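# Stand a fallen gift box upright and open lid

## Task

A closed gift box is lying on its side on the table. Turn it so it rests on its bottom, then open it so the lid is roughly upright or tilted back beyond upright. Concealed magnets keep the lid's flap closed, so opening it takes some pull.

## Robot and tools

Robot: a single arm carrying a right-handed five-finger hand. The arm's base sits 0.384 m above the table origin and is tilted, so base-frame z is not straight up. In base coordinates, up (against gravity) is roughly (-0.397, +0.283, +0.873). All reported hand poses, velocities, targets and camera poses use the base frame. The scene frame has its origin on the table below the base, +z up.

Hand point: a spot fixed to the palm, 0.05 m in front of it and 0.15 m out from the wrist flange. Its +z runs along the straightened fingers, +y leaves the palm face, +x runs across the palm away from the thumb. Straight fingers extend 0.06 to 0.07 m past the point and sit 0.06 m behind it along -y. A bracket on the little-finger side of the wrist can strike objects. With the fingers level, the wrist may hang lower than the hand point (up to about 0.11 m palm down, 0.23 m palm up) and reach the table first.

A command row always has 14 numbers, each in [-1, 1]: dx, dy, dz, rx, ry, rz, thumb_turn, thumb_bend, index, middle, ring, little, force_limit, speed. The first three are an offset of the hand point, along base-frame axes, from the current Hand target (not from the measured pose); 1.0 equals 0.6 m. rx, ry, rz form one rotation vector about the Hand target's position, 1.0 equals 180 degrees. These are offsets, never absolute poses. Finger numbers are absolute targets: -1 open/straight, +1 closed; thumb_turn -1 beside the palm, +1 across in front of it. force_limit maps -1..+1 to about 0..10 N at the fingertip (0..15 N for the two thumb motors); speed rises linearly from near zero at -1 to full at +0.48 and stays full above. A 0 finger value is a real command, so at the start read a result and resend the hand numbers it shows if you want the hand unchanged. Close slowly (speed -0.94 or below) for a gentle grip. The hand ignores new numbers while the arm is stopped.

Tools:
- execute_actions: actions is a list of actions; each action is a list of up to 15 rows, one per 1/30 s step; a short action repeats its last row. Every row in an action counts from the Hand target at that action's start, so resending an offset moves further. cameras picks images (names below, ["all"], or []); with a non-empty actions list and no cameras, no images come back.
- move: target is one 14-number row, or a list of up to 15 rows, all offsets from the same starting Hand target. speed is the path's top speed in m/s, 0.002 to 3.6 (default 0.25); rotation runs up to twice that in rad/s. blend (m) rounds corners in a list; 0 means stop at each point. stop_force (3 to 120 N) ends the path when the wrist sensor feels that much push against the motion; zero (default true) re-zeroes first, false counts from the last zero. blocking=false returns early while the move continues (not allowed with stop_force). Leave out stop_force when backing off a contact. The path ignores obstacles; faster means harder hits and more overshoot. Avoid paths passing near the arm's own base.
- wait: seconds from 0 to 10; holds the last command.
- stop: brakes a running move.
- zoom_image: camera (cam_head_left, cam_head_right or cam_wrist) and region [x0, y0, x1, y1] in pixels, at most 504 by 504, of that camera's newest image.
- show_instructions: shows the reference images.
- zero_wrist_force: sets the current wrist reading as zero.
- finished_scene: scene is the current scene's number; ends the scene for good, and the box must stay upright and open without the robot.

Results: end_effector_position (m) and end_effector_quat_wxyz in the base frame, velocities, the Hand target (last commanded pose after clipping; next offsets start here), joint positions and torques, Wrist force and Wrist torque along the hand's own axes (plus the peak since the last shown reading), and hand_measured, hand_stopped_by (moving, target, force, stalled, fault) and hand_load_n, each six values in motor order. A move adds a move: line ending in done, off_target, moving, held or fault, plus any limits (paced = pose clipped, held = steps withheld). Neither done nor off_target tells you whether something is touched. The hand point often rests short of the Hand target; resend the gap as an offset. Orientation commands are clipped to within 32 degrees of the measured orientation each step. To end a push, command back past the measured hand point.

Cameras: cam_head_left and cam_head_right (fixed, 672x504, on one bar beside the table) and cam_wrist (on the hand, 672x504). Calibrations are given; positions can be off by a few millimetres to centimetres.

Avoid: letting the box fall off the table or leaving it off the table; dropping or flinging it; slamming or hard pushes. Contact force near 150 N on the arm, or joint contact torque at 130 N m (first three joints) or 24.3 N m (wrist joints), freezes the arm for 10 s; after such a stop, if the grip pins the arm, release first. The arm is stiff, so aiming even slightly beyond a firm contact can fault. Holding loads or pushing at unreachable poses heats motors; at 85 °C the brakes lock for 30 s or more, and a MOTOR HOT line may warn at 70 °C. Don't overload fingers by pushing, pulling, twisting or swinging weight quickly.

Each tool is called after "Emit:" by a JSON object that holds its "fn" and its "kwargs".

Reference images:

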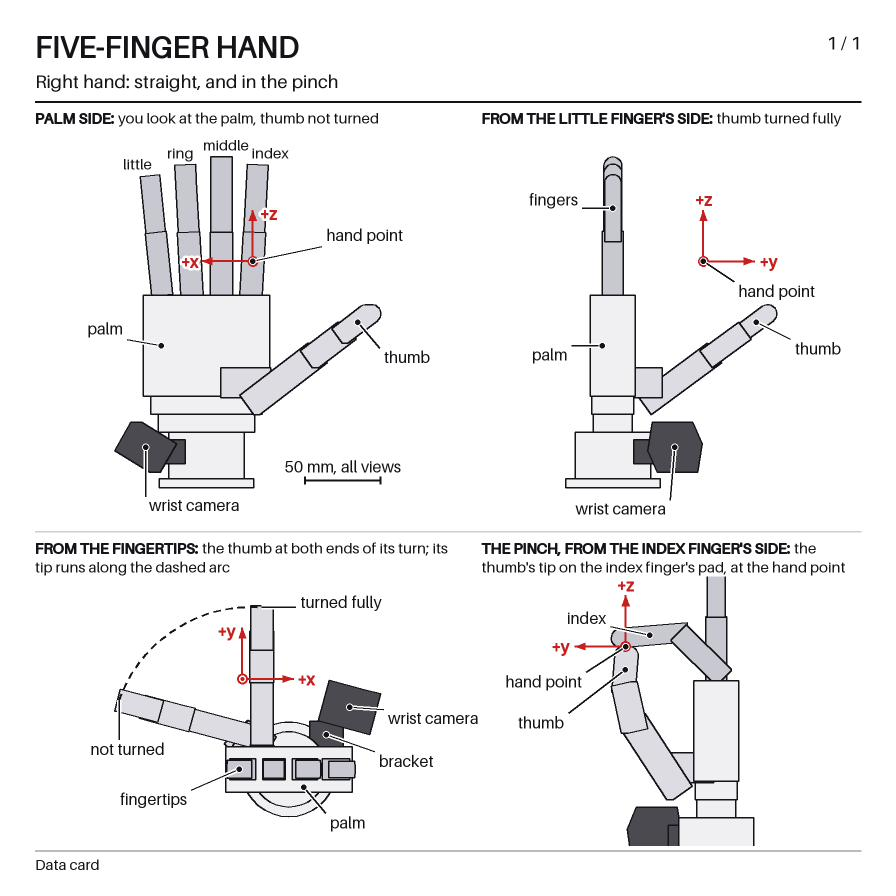

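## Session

Emit:
{"fn": "execute_actions", "kwargs": {"actions": []}}

Scene clock: 0.00 s.
end_effector_position=(+0.6123, +0.3503, +0.1728) hand_measured=(-1.000, -1.000, -1.000, -1.000, -1.000, -1.000) hand_load_n=(+0.0, +0.0, +0.0, +0.0, +0.0, +0.0) hand_stopped_by=(target, target, target, target, target, target) hand_force_limit=0.00 hand_speed=-0.80 end_effector_quat_wxyz=(+0.552, +0.197, +0.802, +0.112)
Joint positions: [0.447 -1.108 1.759 -0.232 2.023 -0.939]
Joint velocities: within noise
Joint torques (N m): no reading
Wrist force (N): no reading
Wrist torque (N m): no reading
Wrist force, peak (N): no reading
Hand target: +0.6123, +0.3503, +0.1728; +0.552, +0.197, +0.802, +0.112
camera_calibration:
cam_wrist: T_world_to_cam=[[0.148169, 0.972999, 0.176974, -0.455098], [-0.227422, -0.14063, 0.963588, 0.0123898], [0.962458, -0.183022, 0.200444, -0.443428], [0, 0, 0, 1]] pos_world=[0.49703, 0.363395, 0.157484]

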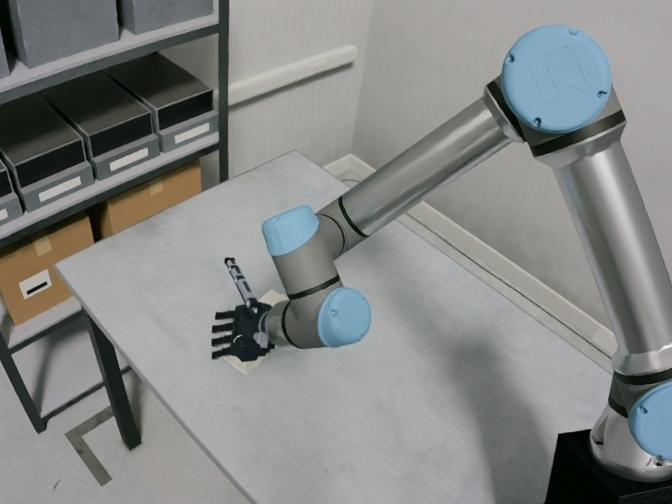

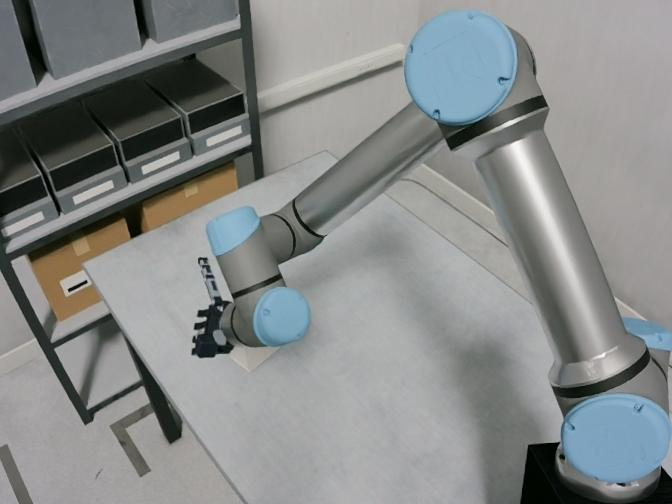

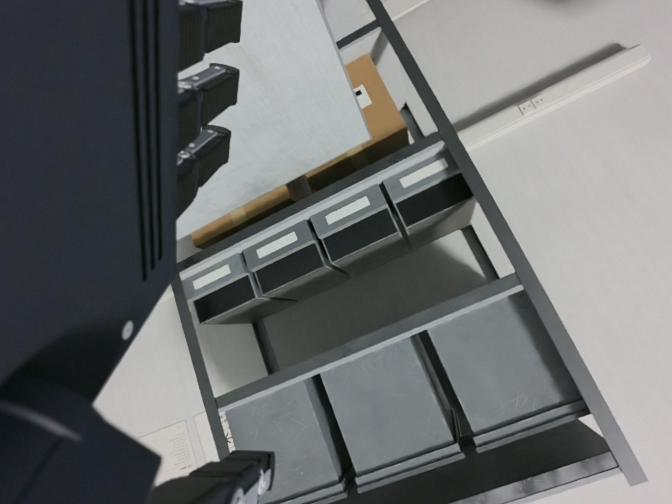

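Emit:
{"fn": "move", "kwargs": {"target": [-0.2093,-0.4667,0.1518,0,0,0,-1,-1,-1,-1,-1,-1,0,-0.8], "speed": 0.4, "cameras": ["all"]}}

Scene clock: 8.93 s.
end_effector_position=(+0.4867, +0.0704, +0.2638) hand_measured=(-1.000, -1.000, -1.000, -1.000, -1.000, -1.000) hand_load_n=(+0.0, +0.0, +0.0, +0.0, +0.0, +0.0) hand_stopped_by=(target, target, target, target, target, target) hand_force_limit=0.00 hand_speed=-0.80 end_effector_quat_wxyz=(+0.552, +0.197, +0.802, +0.111)
Joint positions: [-0.431 -1.852 2.311 -0.058 1.21 -1.279]
Joint torques (N m): [0.37 -32 -24.02 2.93 -3.03 -2.5]
Wrist force (N): [-0.2 -0.1 0.0]
Wrist torque (N m): [-0.05 -0.03 0.08]
Wrist force, peak (N): [0.8 1.3 1.1]
Hand target: +0.4867, +0.0703, +0.2638; +0.552, +0.197, +0.802, +0.112
Off the commanded pose: 0.000 m, 0 deg.
move: done
camera_calibration:
cam_wrist: T_world_to_cam=[[0.148371, 0.97296, 0.177014, -0.18035], [-0.22747, -0.14062, 0.963578, -0.1433], [0.962415, -0.183232, 0.200456, -0.392001], [0, 0, 0, 1]] pos_world=[0.37143, 0.0834957, 0.248584]

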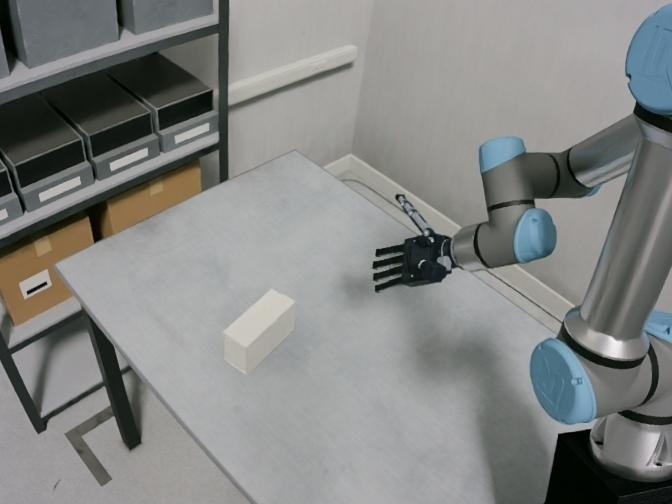

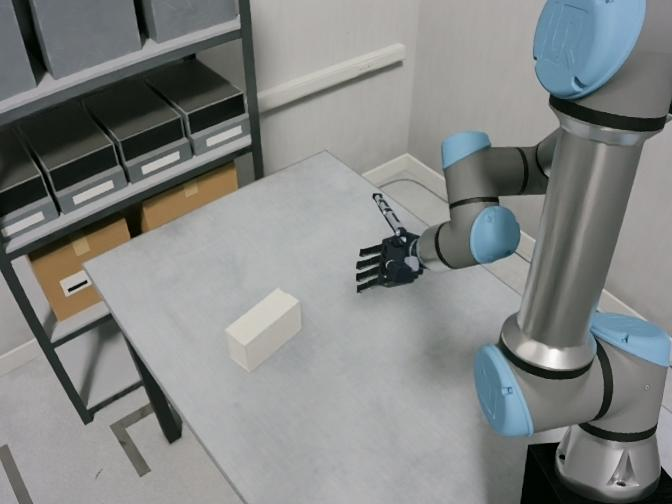

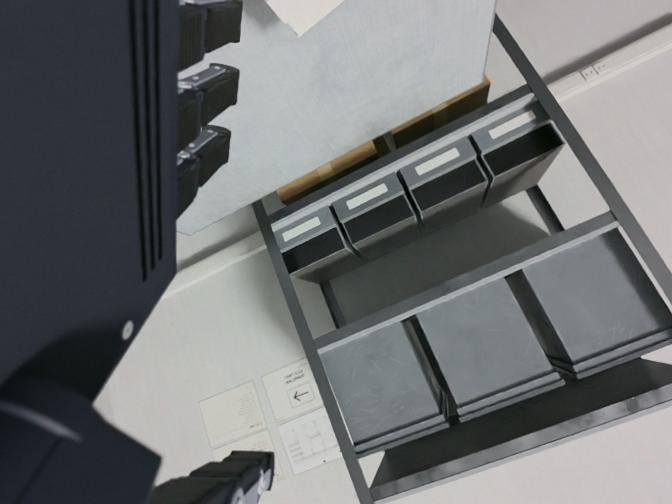

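Let me zoom in on the box.

Emit:
{"fn": "zoom_image", "kwargs": {"camera": "cam_head_left", "region": [200, 270, 320, 390]}}

Emit:
{"fn": "zoom_image", "kwargs": {"camera": "cam_head_right", "region": [200, 270, 320, 390]}}

Scaled by 4.200 from the camera's 672x504 image, which has a finer 960x720 frame.

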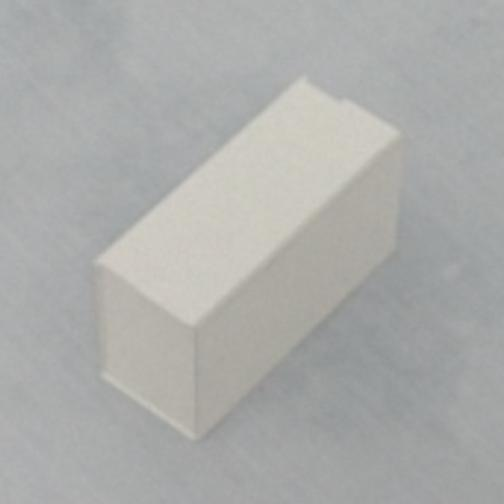

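Scaled by 4.200 from the camera's 672x504 image, which has a finer 960x720 frame.

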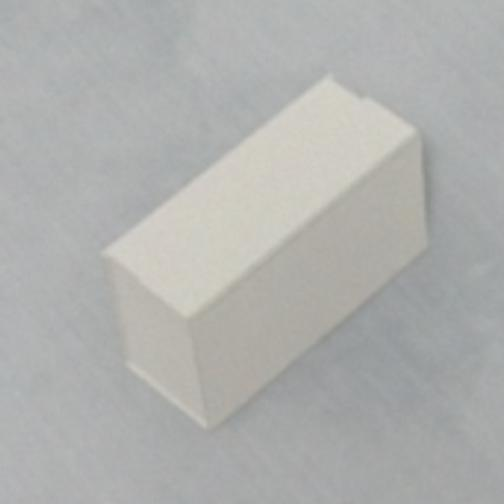

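Emit:
{"fn": "move", "kwargs": {"target": [0.496,0.0513,-0.1558,0.1465,0.1847,-0.2432,1,-1,-1,-1,-1,-1,-0.5,0], "speed": 0.3, "cameras": ["all"]}}

Scene clock: 187.30 s.
end_effector_position=(+0.7843, +0.1011, +0.1704) hand_measured=(+1.000, -1.000, -1.000, -1.000, -1.000, -1.000) hand_load_n=(+0.0, +0.0, +0.0, +0.0, +0.0, +0.0) hand_stopped_by=(target, target, target, target, target, target) hand_force_limit=-0.50 hand_speed=0.00 end_effector_quat_wxyz=(+0.251, +0.614, +0.748, +0.017) end_effector_velocity=(+0.000, +0.001, +0.001) end_effector_angular_velocity=(+0.000, -0.001, -0.001)
Joint positions: [0.083 -0.644 0.696 1.116 1.892 -0.179]
Joint velocities: [0.001 0.002 -0.005 0.003 0.001 0.002]
Joint torques (N m): [26.24 -42.27 -29.04 4.36 2.1 2.15]
Wrist force (N): [0.6 0.8 0.4]
Wrist torque (N m): [0.15 -0.09 0.01]
Wrist force, peak (N): [0.6 1.2 0.5]
Hand target: +0.7843, +0.1011, +0.1704; +0.251, +0.614, +0.748, +0.016
Off the commanded pose: 0.000 m, 0 deg.
move: done
camera_calibration:
cam_wrist: T_world_to_cam=[[0.871134, 0.443554, 0.210676, -0.756953], [0.0675189, -0.533159, 0.843316, -0.152443], [0.48638, -0.720417, -0.494402, -0.108032], [0, 0, 0, 1]] pos_world=[0.722246, 0.176645, 0.234619]

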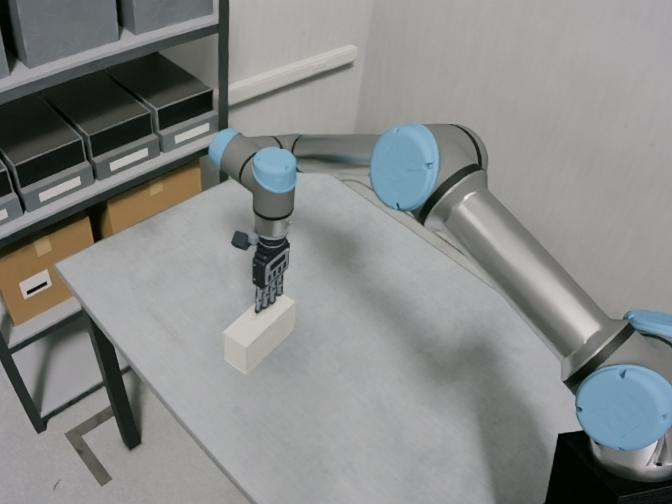

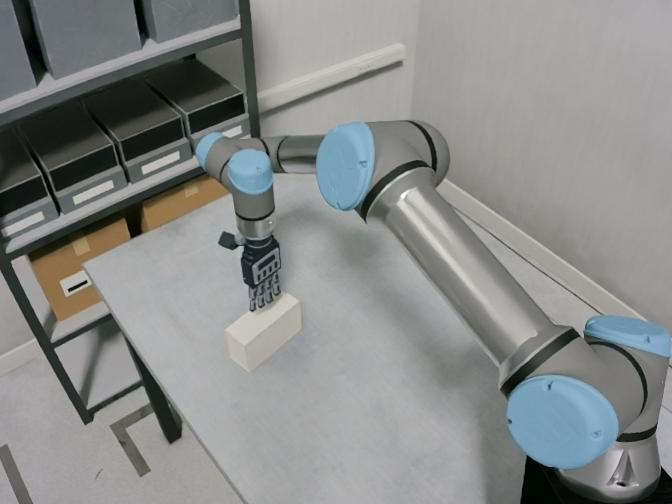

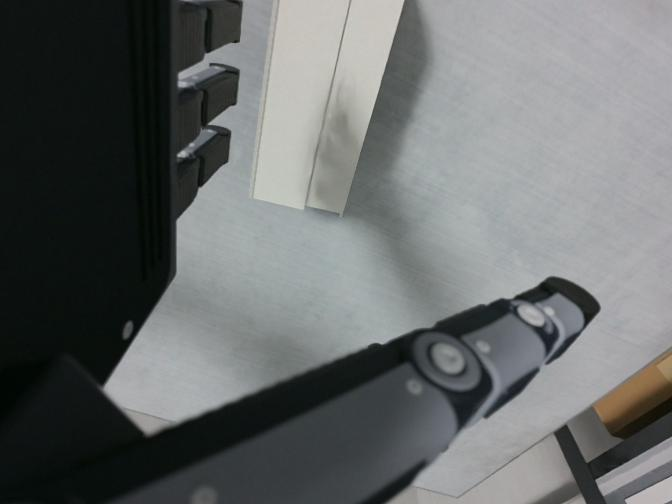

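Emit:
{"fn": "zoom_image", "kwargs": {"camera": "cam_wrist", "region": [230, 0, 430, 240]}}

Scaled by 2.100 from the camera's 672x504 image, which has a finer 960x720 frame.

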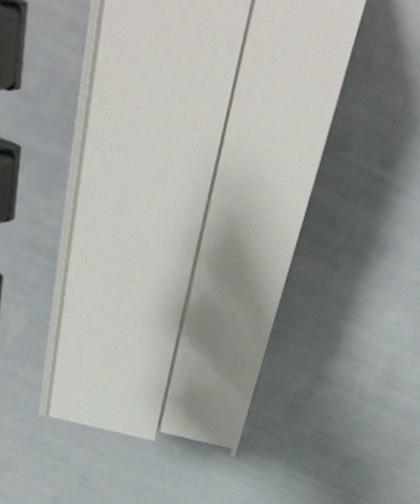

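Emit:
{"fn": "move", "kwargs": {"target": [-0.00205,-0.03917,-0.11162,0,0,0,1,-1,-1,-1,-1,-1,-0.5,0], "speed": 0.2, "cameras": ["all"]}}

Emit:
{"fn": "zoom_image", "kwargs": {"camera": "cam_wrist", "region": [240, 0, 500, 240]}}

Scene clock: 381.57 s.
end_effector_position=(+0.7831, +0.0776, +0.1035) hand_measured=(+1.000, -1.000, -1.000, -1.000, -1.000, -1.000) hand_load_n=(+0.0, +0.0, +0.0, +0.0, +0.0, +0.0) hand_stopped_by=(target, target, target, target, target, target) hand_force_limit=-0.50 hand_speed=0.00 end_effector_quat_wxyz=(+0.251, +0.614, +0.748, +0.016)
Joint positions: [0.047 -0.64 0.859 0.939 1.878 -0.214]
Joint torques (N m): [13.75 -41.24 -1.44 0.58 -2.51 -2.56]
Wrist force (N): [0.5 0.7 0.2]
Wrist torque (N m): [0.14 -0.06 0.05]
Wrist force, peak (N): [0.9 1.1 -0.7]
Hand target: +0.7831, +0.0776, +0.1034; +0.251, +0.614, +0.748, +0.016
Off the commanded pose: 0.000 m, 0 deg.
move: done
camera_calibration:
cam_wrist: T_world_to_cam=[[0.871249, 0.443461, 0.210399, -0.731414], [0.0677342, -0.533173, 0.843291, -0.108623], [0.486145, -0.720465, -0.494564, -0.157251], [0, 0, 0, 1]] pos_world=[0.721048, 0.153145, 0.167719]

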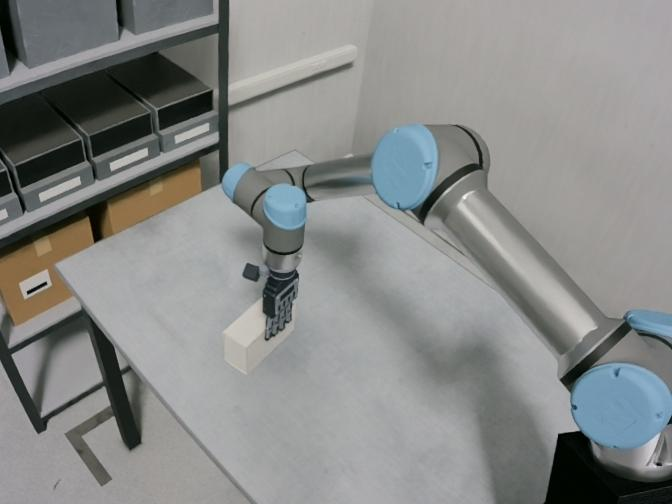

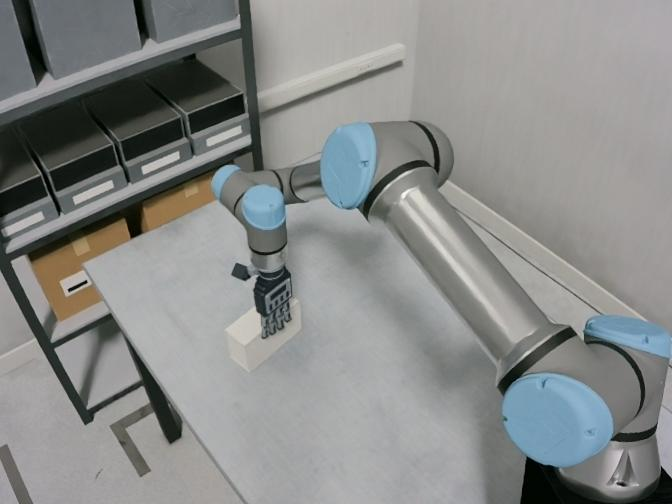

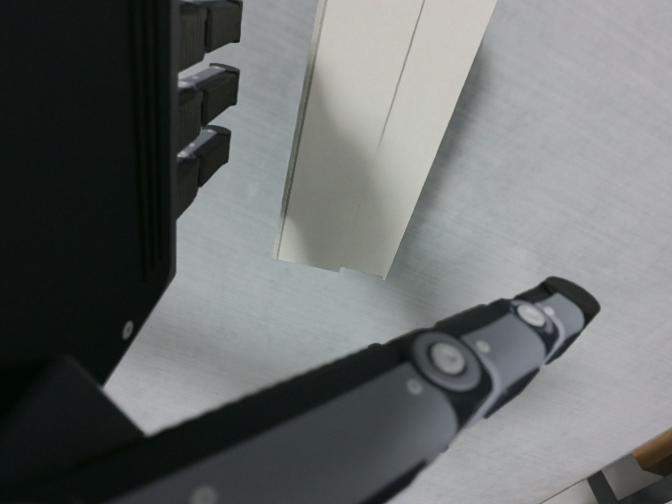

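Scaled by 1.938 from the camera's 672x504 image, which has a finer 960x720 frame.

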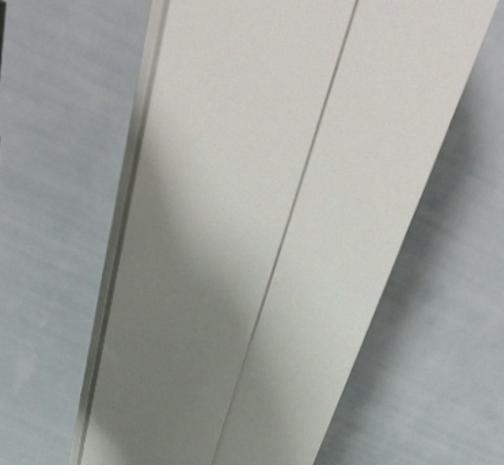

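Emit:
{"fn": "wait", "kwargs": {"seconds": 0, "cameras": ["all"]}}

Scene clock: 463.97 s.
end_effector_position=(+0.7831, +0.0776, +0.1034) hand_measured=(+1.000, -1.000, -1.000, -1.000, -1.000, -1.000) hand_load_n=(+0.0, +0.0, +0.0, +0.0, +0.0, +0.0) hand_stopped_by=(target, target, target, target, target, target) hand_force_limit=-0.50 hand_speed=0.00 end_effector_quat_wxyz=(+0.251, +0.614, +0.748, +0.016)
Joint positions: [0.046 -0.64 0.86 0.938 1.878 -0.214]
Joint torques (N m): [13.83 -40.94 -1.52 0.62 -2.34 -2.68]
Wrist force (N): [0.9 0.7 0.2]
Wrist torque (N m): [0.16 -0.12 0.09]
Wrist force, peak (N): [0.9 0.7 0.4]
Hand target: +0.7831, +0.0776, +0.1034; +0.251, +0.614, +0.748, +0.016
Off the commanded pose: 0.000 m, 0 deg.
camera_calibration:
cam_wrist: T_world_to_cam=[[0.871227, 0.443493, 0.210421, -0.731386], [0.0677605, -0.533211, 0.843264, -0.108547], [0.486181, -0.720416, -0.4946, -0.157327], [0, 0, 0, 1]] pos_world=[0.721048, 0.153145, 0.167619]

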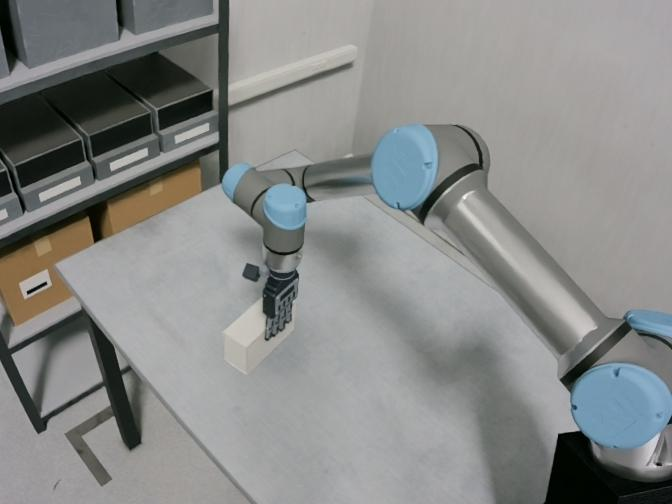

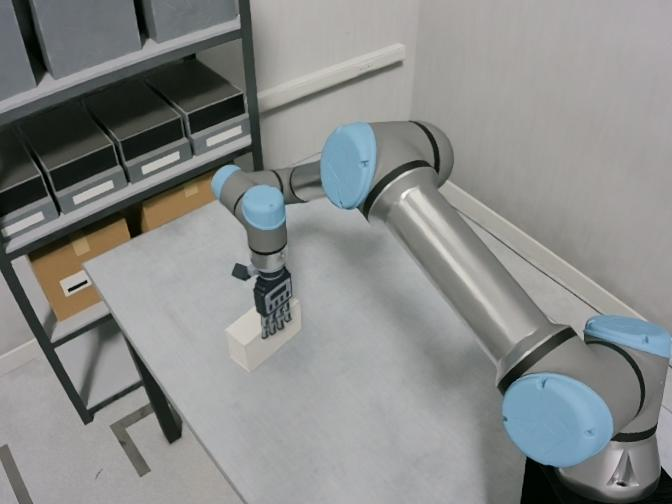

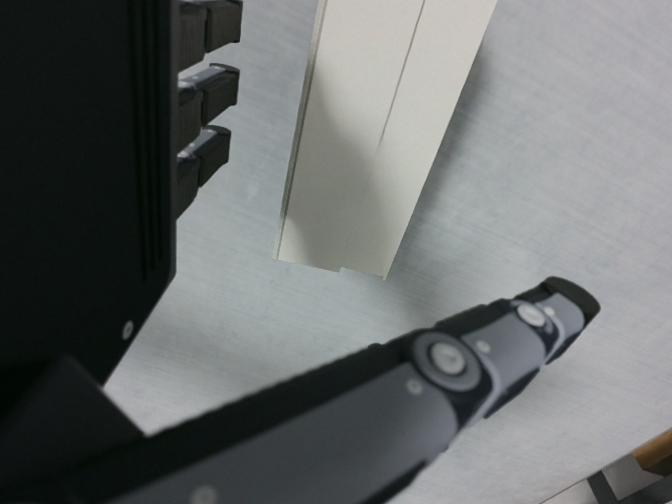

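Emit:
{"fn": "zoom_image", "kwargs": {"camera": "cam_head_left", "region": [210, 240, 330, 390]}}

Emit:
{"fn": "zoom_image", "kwargs": {"camera": "cam_head_right", "region": [210, 240, 330, 390]}}

Scaled by 3.360 from the camera's 672x504 image, which has a finer 960x720 frame.

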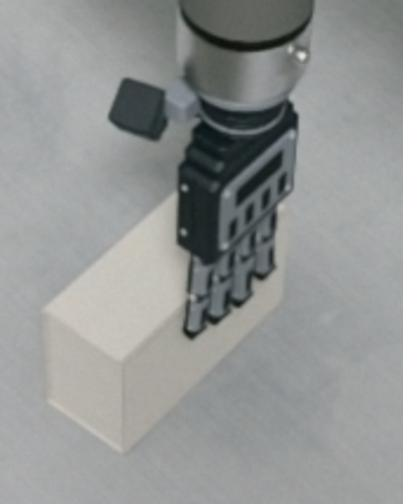

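Scaled by 3.360 from the camera's 672x504 image, which has a finer 960x720 frame.

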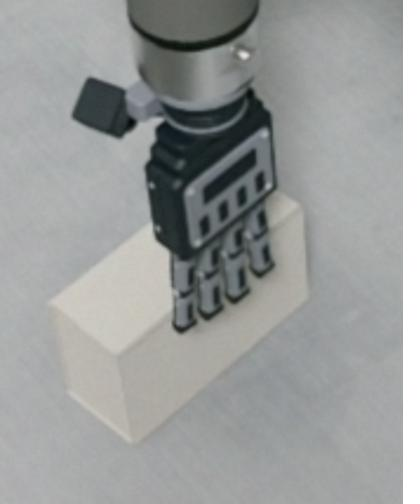

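Emit:
{"fn": "zoom_image", "kwargs": {"camera": "cam_head_left", "region": [215, 325, 265, 385]}}

Emit:
{"fn": "zoom_image", "kwargs": {"camera": "cam_head_right", "region": [215, 325, 265, 385]}}

Emit:
{"fn": "zoom_image", "kwargs": {"camera": "cam_head_left", "region": [255, 285, 305, 345]}}

Emit:
{"fn": "zoom_image", "kwargs": {"camera": "cam_head_right", "region": [255, 285, 305, 345]}}

Scaled by 8.400 from the camera's 672x504 image, which has a finer 960x720 frame.

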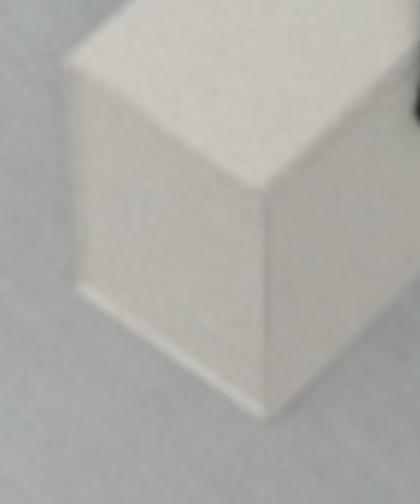

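Scaled by 8.400 from the camera's 672x504 image, which has a finer 960x720 frame.

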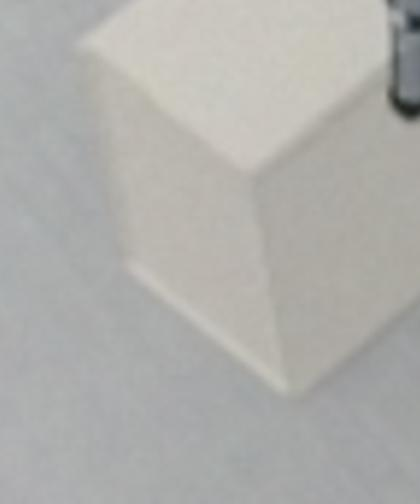

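Scaled by 8.400 from the camera's 672x504 image, which has a finer 960x720 frame.

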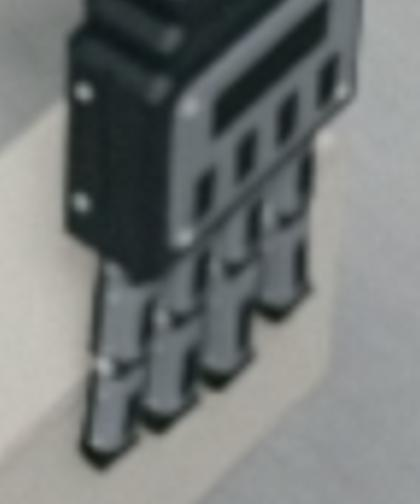

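Scaled by 8.400 from the camera's 672x504 image, which has a finer 960x720 frame.

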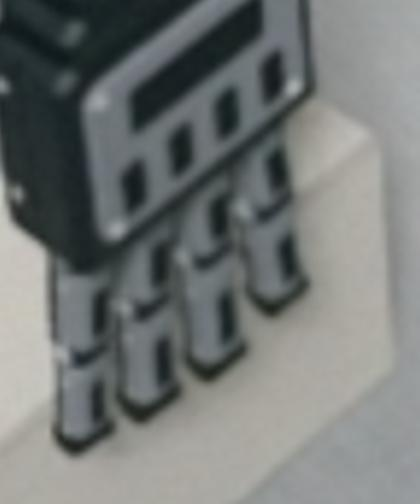

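Emit:
{"fn": "move", "kwargs": {"target": [0.06749,-0.04822,-0.1484,0,0,0,1,-1,-1,-1,-1,-1,-0.5,0], "speed": 0.12, "stop_force": 8, "cameras": ["cam_wrist"]}}

Scene clock: 787.70 s.
end_effector_position=(+0.8236, +0.0487, +0.0144) hand_measured=(+1.000, -1.000, -1.000, -1.000, -1.000, -1.000) hand_load_n=(+0.0, +0.0, +0.0, +0.0, +0.0, +0.0) hand_stopped_by=(target, target, target, target, target, target) hand_force_limit=-0.50 hand_speed=0.00 end_effector_quat_wxyz=(+0.251, +0.614, +0.748, +0.016)
Joint positions: [0 -0.463 0.746 0.862 1.859 -0.258]
Joint torques (N m): [13.92 -40.93 -25.91 4.15 -2.44 -2.68]
Wrist force (N): [0.0 0.5 0.6]
Wrist torque (N m): [0.10 -0.01 0.08]
Wrist force, peak (N): [0.2 0.5 1.1]
Hand target: +0.8236, +0.0487, +0.0144; +0.251, +0.614, +0.748, +0.016
Off the commanded pose: 0.000 m, 0 deg.
move: done
camera_calibration:
cam_wrist: T_world_to_cam=[[0.871227, 0.443493, 0.210421, -0.735126], [0.0677605, -0.533211, 0.843264, -0.0516507], [0.486181, -0.720416, -0.4946, -0.241857], [0, 0, 0, 1]] pos_world=[0.761548, 0.124245, 0.078619]
Images, in order (width x height): cam_wrist 672x504.

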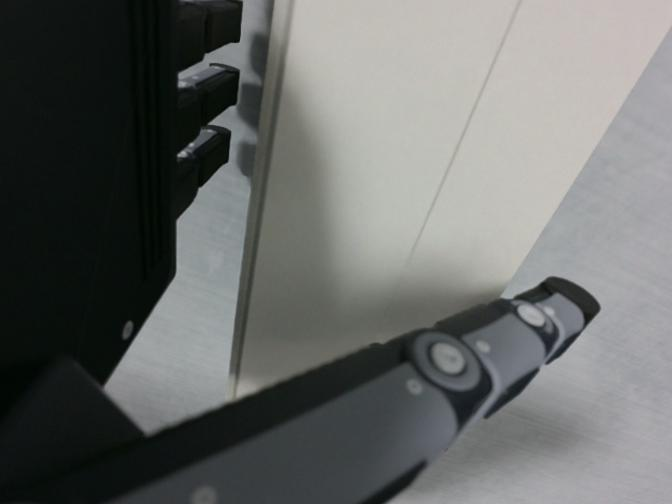

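Emit:
{"fn": "move", "kwargs": {"target": [0.0364,0.0098,0.0134,0,0,0,1,-1,-1,-1,-1,-1,-0.5,0], "speed": 0.06, "stop_force": 4, "cameras": ["cam_wrist"]}}

Scene clock: 796.33 s.
end_effector_position=(+0.8454, +0.0546, +0.0224) hand_measured=(+1.000, -1.000, -1.000, -1.000, -1.000, -1.000) hand_load_n=(+0.0, +0.0, +0.0, +0.0, +0.0, +0.0) hand_stopped_by=(target, target, target, target, target, target) hand_force_limit=-0.50 hand_speed=0.00 end_effector_quat_wxyz=(+0.251, +0.614, +0.748, +0.016)
Joint positions: [0.009 -0.383 0.564 0.966 1.863 -0.25]
Joint torques (N m): [27.16 -42.73 -27.14 4.15 2.14 2.24]
Wrist force (N): [0.2 0.1 0.5]
Wrist torque (N m): [0.10 -0.03 -0.04]
Wrist force, peak (N): [0.7 1.0 0.3]
Hand target: +0.8454, +0.0546, +0.0224; +0.251, +0.614, +0.748, +0.016
Off the commanded pose: 0.000 m, 0 deg.
move: done
camera_calibration:
cam_wrist: T_world_to_cam=[[0.871227, 0.443493, 0.210421, -0.758374], [0.0677605, -0.533211, 0.843264, -0.0567814], [0.486181, -0.720416, -0.4946, -0.244321], [0, 0, 0, 1]] pos_world=[0.783348, 0.130045, 0.086619]
Images, in order (width x height): cam_wrist 672x504.

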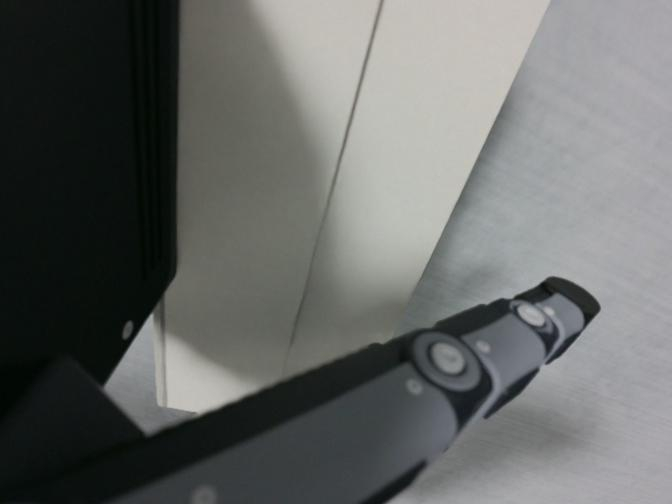

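Emit:
{"fn": "move", "kwargs": {"target": [0.0121,0.0033,0.0045,0,0,0,1,-1,-1,-1,-1,-1,-0.5,0], "speed": 0.015, "stop_force": 3, "cameras": ["cam_wrist", "cam_head_left"]}}

Emit:
{"fn": "zoom_image", "kwargs": {"camera": "cam_head_left", "region": [215, 285, 315, 385]}}

Scene clock: 805.53 s.
end_effector_position=(+0.8527, +0.0565, +0.0251) hand_measured=(+1.000, -1.000, -1.000, -1.000, -1.000, -1.000) hand_load_n=(+0.0, +0.0, +0.0, +0.0, +0.0, +0.0) hand_stopped_by=(target, target, target, target, target, target) hand_force_limit=-0.50 hand_speed=0.00 end_effector_quat_wxyz=(+0.251, +0.614, +0.748, +0.016)
Joint positions: [0.012 -0.35 0.49 1.008 1.864 -0.247]
Joint torques (N m): [26.38 -43.25 -28.37 4.13 2.23 2.18]
Wrist force (N): [0.2 -0.1 0.4]
Wrist torque (N m): [0.08 -0.03 -0.03]
Wrist force, peak (N): [0.8 0.4 0.4]
Hand target: +0.8527, +0.0565, +0.0251; +0.251, +0.614, +0.748, +0.016
Off the commanded pose: 0.000 m, 0 deg.
move: done
camera_calibration:
cam_wrist: T_world_to_cam=[[0.871227, 0.443493, 0.210421, -0.766189], [0.0677605, -0.533211, 0.843264, -0.0584864], [0.486181, -0.720416, -0.4946, -0.245093], [0, 0, 0, 1]] pos_world=[0.790648, 0.132045, 0.089319]
Images, in order (width x height): cam_head_left 672x504, cam_wrist 672x504.

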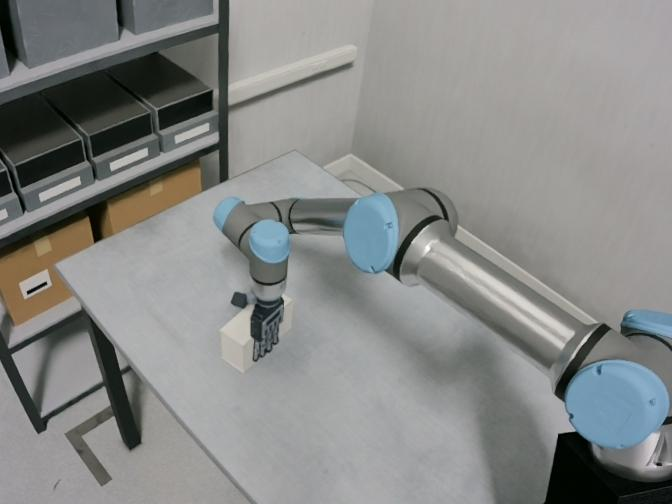

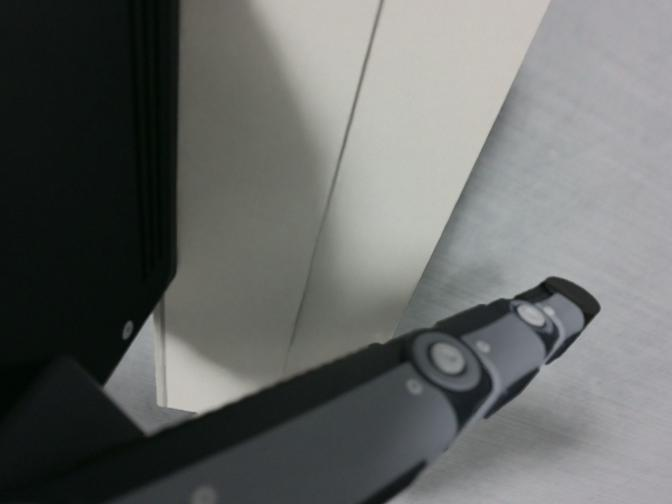

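Scaled by 5.040 from the camera's 672x504 image, which has a finer 960x720 frame.

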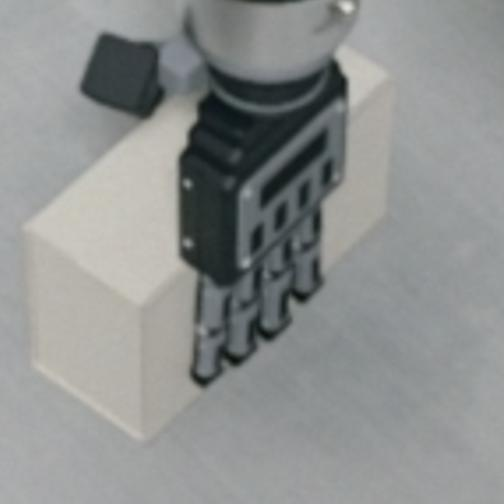

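Emit:
{"fn": "move", "kwargs": {"target": [0.00596,-0.00426,-0.01309,0,0,0,1,-1,-1,-1,-1,-1,-0.5,0], "speed": 0.01, "stop_force": 3}}

Scene clock: 817.53 s.
end_effector_position=(+0.8537, +0.0558, +0.0228) hand_measured=(+1.000, -1.000, -1.000, -1.000, -1.000, -1.000) hand_load_n=(+0.0, +0.0, +0.0, +0.0, +0.0, +0.0) hand_stopped_by=(target, target, target, target, target, target) hand_force_limit=-0.50 hand_speed=0.00 end_effector_quat_wxyz=(+0.251, +0.614, +0.748, +0.016)
Joint positions: [0.011 -0.344 0.484 1.008 1.863 -0.248]
Joint torques (N m): [26.44 -64.18 -1.57 3.35 2.08 2.05]
Wrist force (N): [-0.5 1.1 -2.0]
Wrist torque (N m): [0.26 0.11 0.07]
Wrist force, peak (N): [-0.3 -2.0 -13.9]
Hand target: +0.8537, +0.0558, +0.0228; +0.251, +0.614, +0.748, +0.016 (not the last commanded pose)
Off the commanded pose: 0.006 m, 0 deg.
move: contact

Emit:
{"fn": "move", "kwargs": {"target": [[-0.00132,0.00095,0.00291,0,0,0,1,-1,-1,-1,-1,-1,-0.5,0],[-0.00132,0.00095,0.00291,0,0,0,1,-0.05,-1,-1,-1,-1,-0.2,-0.88]], "speed": 0.02, "cameras": ["cam_wrist", "cam_head_left"]}}

Emit:
{"fn": "zoom_image", "kwargs": {"camera": "cam_head_left", "region": [215, 285, 315, 385]}}

Scene clock: 835.43 s.
end_effector_position=(+0.8529, +0.0564, +0.0245) hand_measured=(+1.000, -0.516, -1.000, -1.000, -1.000, -1.000) hand_load_n=(+0.5, +6.0, +0.0, +0.0, +0.0, +0.0) hand_stopped_by=(target, force, target, target, target, target) hand_force_limit=-0.20 hand_speed=-0.88 end_effector_quat_wxyz=(+0.251, +0.614, +0.748, +0.016)
Joint positions: [0.011 -0.349 0.489 1.008 1.864 -0.248]
Joint torques (N m): [26.49 -64.22 -2.58 1.24 2.11 2.16]
Wrist force (N): [0.3 1.4 -1.0]
Wrist torque (N m): [0.05 -0.01 0.02]
Wrist force, peak (N): [-0.9 1.4 -2.0]
Hand target: +0.8529, +0.0564, +0.0245; +0.251, +0.614, +0.748, +0.016
Off the commanded pose: 0.000 m, 0 deg.
move: done
camera_calibration:
cam_wrist: T_world_to_cam=[[0.871249, 0.443461, 0.210399, -0.766225], [0.0677342, -0.533173, 0.843291, -0.0581182], [0.486145, -0.720465, -0.494564, -0.245478], [0, 0, 0, 1]] pos_world=[0.790848, 0.131945, 0.088819]
Images, in order (width x height): cam_head_left 672x504, cam_wrist 672x504.

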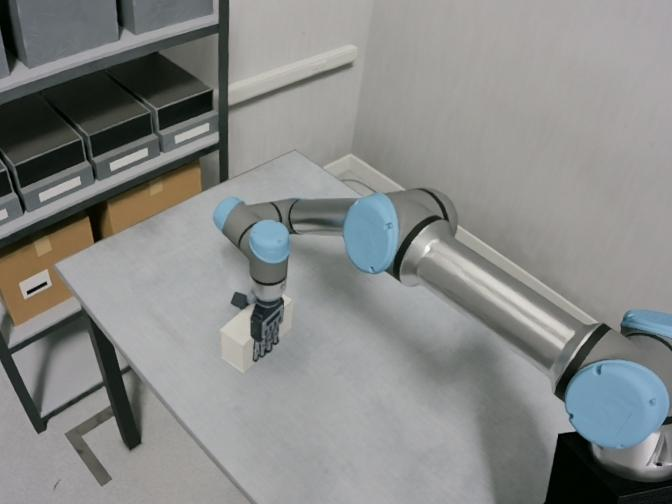

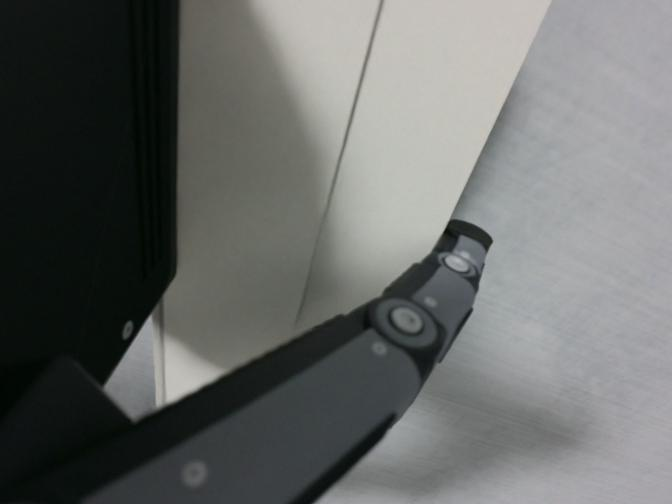

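Scaled by 5.040 from the camera's 672x504 image, which has a finer 960x720 frame.

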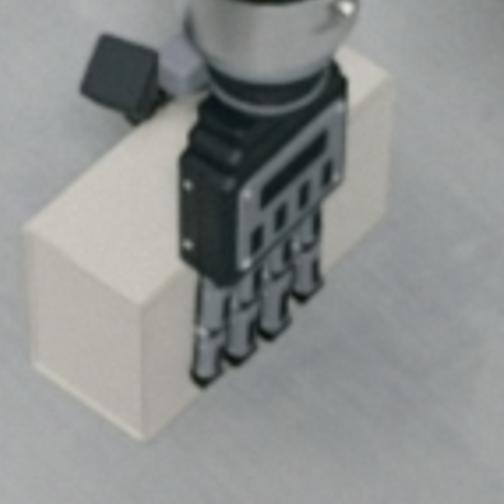

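Emit:
{"fn": "move", "kwargs": {"target": [[0,0,0,0,0,0,1,-0.1,-1,-1,-1,-1,0.2,-0.85],[-0.00529,0.00378,0.01164,0,0,0,1,-0.1,-1,-1,-1,-1,0.2,-0.85]], "speed": 0.02, "cameras": ["cam_wrist", "cam_head_left"]}}

Emit:
{"fn": "zoom_image", "kwargs": {"camera": "cam_head_left", "region": [215, 285, 315, 385]}}

Scene clock: 888.30 s.
end_effector_position=(+0.8498, +0.0586, +0.0314) hand_measured=(+1.000, -0.508, -1.000, -1.000, -1.000, -1.000) hand_load_n=(+1.0, +8.5, +0.0, -0.5, +0.0, +0.0) hand_stopped_by=(target, force, target, target, target, target) hand_force_limit=0.20 hand_speed=-0.85 end_effector_quat_wxyz=(+0.251, +0.614, +0.748, +0.016)
Joint positions: [0.015 -0.366 0.506 1.009 1.865 -0.244]
Joint torques (N m): [27.18 -66.04 -3.63 2.57 2.15 2.1]
Wrist force (N): [0.3 0.5 1.8]
Wrist torque (N m): [0.08 -0.07 -0.01]
Wrist force, peak (N): [-0.1 1.7 -1.9]
Hand target: +0.8497, +0.0586, +0.0315; +0.251, +0.614, +0.748, +0.016
Off the commanded pose: 0.000 m, 0 deg.
move: done
camera_calibration:
cam_wrist: T_world_to_cam=[[0.871285, 0.443445, 0.210283, -0.765946], [0.0678134, -0.533139, 0.843306, -0.0625381], [0.48607, -0.7205, -0.494587, -0.238957], [0, 0, 0, 1]] pos_world=[0.787748, 0.134145, 0.0956192]
Images, in order (width x height): cam_head_left 672x504, cam_wrist 672x504.

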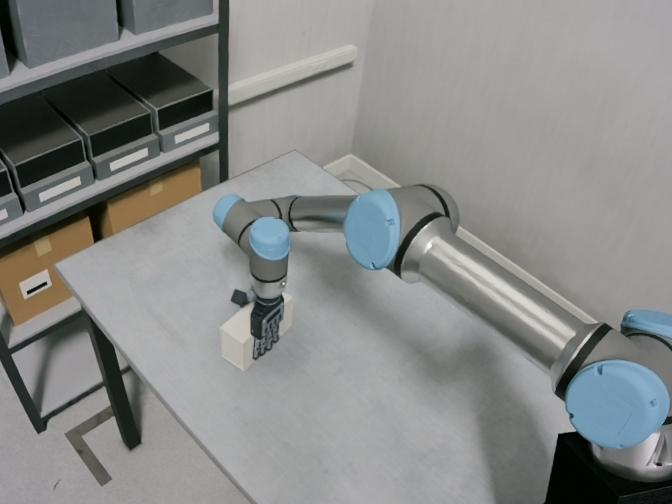

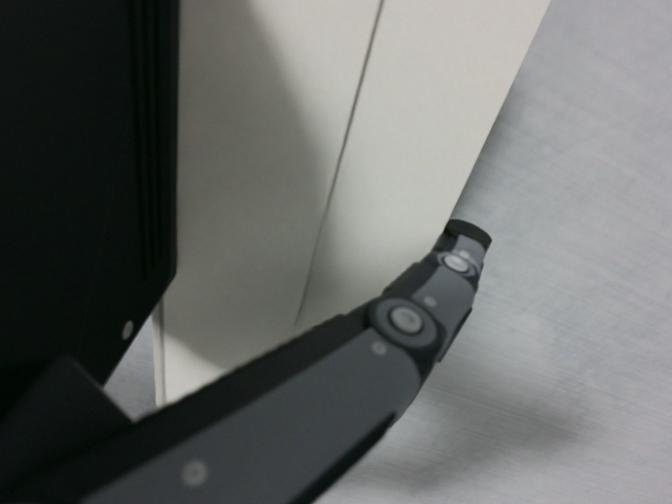

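Scaled by 5.040 from the camera's 672x504 image, which has a finer 960x720 frame.

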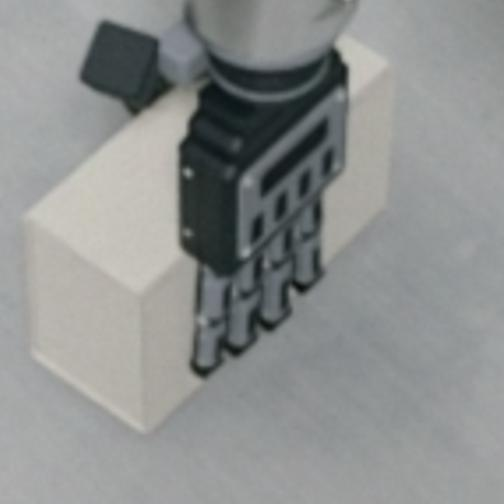

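Emit:
{"fn": "move", "kwargs": {"target": [-0.63398,-0.17098,-0.23277,0,0,0,1,-0.1,-1,-1,-1,-1,0.2,-0.85], "speed": 0.15, "cameras": ["cam_wrist", "cam_head_left"]}}

Scene clock: 897.93 s.
end_effector_position=(+0.4694, -0.0439, -0.1081) hand_measured=(+1.000, -0.508, -1.000, -1.000, -1.000, -1.000) hand_load_n=(+1.0, +8.5, +0.0, +0.0, +0.0, +0.0) hand_stopped_by=(target, force, target, target, target, target) hand_force_limit=0.20 hand_speed=-0.85 end_effector_quat_wxyz=(+0.251, +0.614, +0.748, +0.016)
Joint positions: [-0.307 -0.921 2.192 -0.188 1.723 -0.54]
Joint torques (N m): [3.88 -44.34 19.12 0.86 -2.21 -2.71]
Wrist force (N): [0.3 0.8 1.5]
Wrist torque (N m): [0.12 -0.07 0.07]
Wrist force, peak (N): [0.0 0.6 2.1]
Hand target: +0.4693, -0.0440, -0.1082; +0.251, +0.614, +0.748, +0.016
Off the commanded pose: 0.000 m, 0 deg.
move: done
camera_calibration:
cam_wrist: T_world_to_cam=[[0.87128, 0.443481, 0.210227, -0.359724], [0.0678709, -0.533109, 0.84332, 0.0262288], [0.48607, -0.7205, -0.494587, -0.196902], [0, 0, 0, 1]] pos_world=[0.407349, 0.0316455, -0.0438807]
Images, in order (width x height): cam_head_left 672x504, cam_wrist 672x504.

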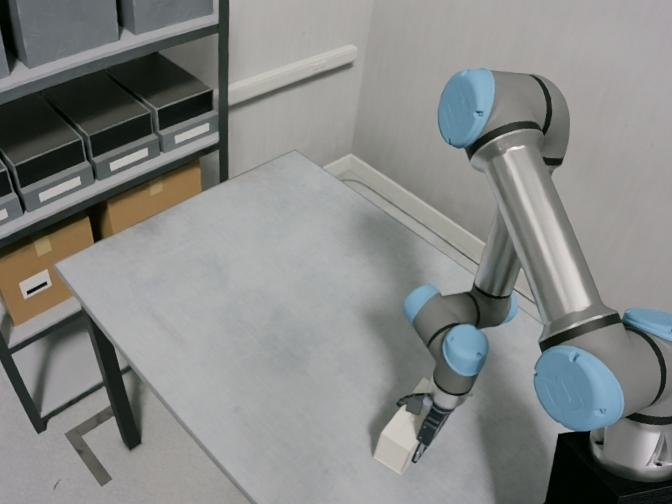

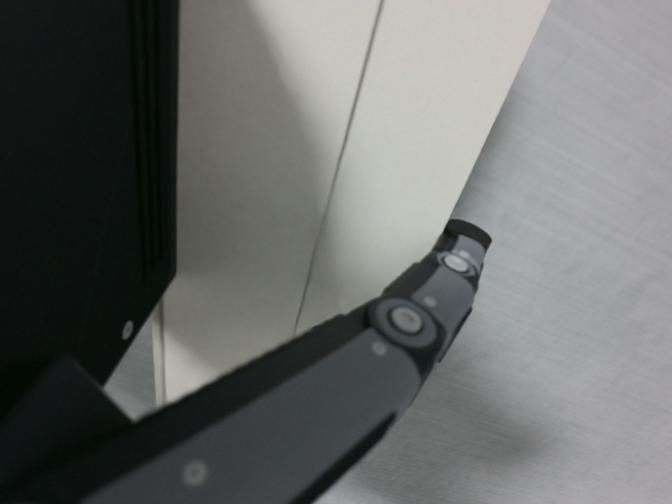

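Emit:
{"fn": "move", "kwargs": {"target": [0.00662,-0.00473,-0.01455,0,0,0,1,-0.1,-1,-1,-1,-1,0.2,-0.85], "speed": 0.01, "stop_force": 3}}

Scene clock: 928.20 s.
end_effector_position=(+0.4733, -0.0468, -0.1169) hand_measured=(+1.000, -0.508, -1.000, -1.000, -1.000, -1.000) hand_load_n=(+1.0, +8.5, +0.0, +0.0, +0.0, +0.0) hand_stopped_by=(target, force, target, target, target, target) hand_force_limit=0.20 hand_speed=-0.85 end_effector_quat_wxyz=(+0.251, +0.614, +0.748, +0.016)
Joint positions: [-0.312 -0.894 2.179 -0.203 1.72 -0.545]
Joint torques (N m): [4.17 -20.3 -6.53 0.53 -2.55 -2.64]
Wrist force (N): [0.5 -0.3 0.0]
Wrist torque (N m): [0.04 -0.10 0.05]
Wrist force, peak (N): [0.7 0.9 1.9]
Hand target: +0.4733, -0.0468, -0.1169; +0.251, +0.614, +0.748, +0.016
Off the commanded pose: 0.000 m, 0 deg.
move: done


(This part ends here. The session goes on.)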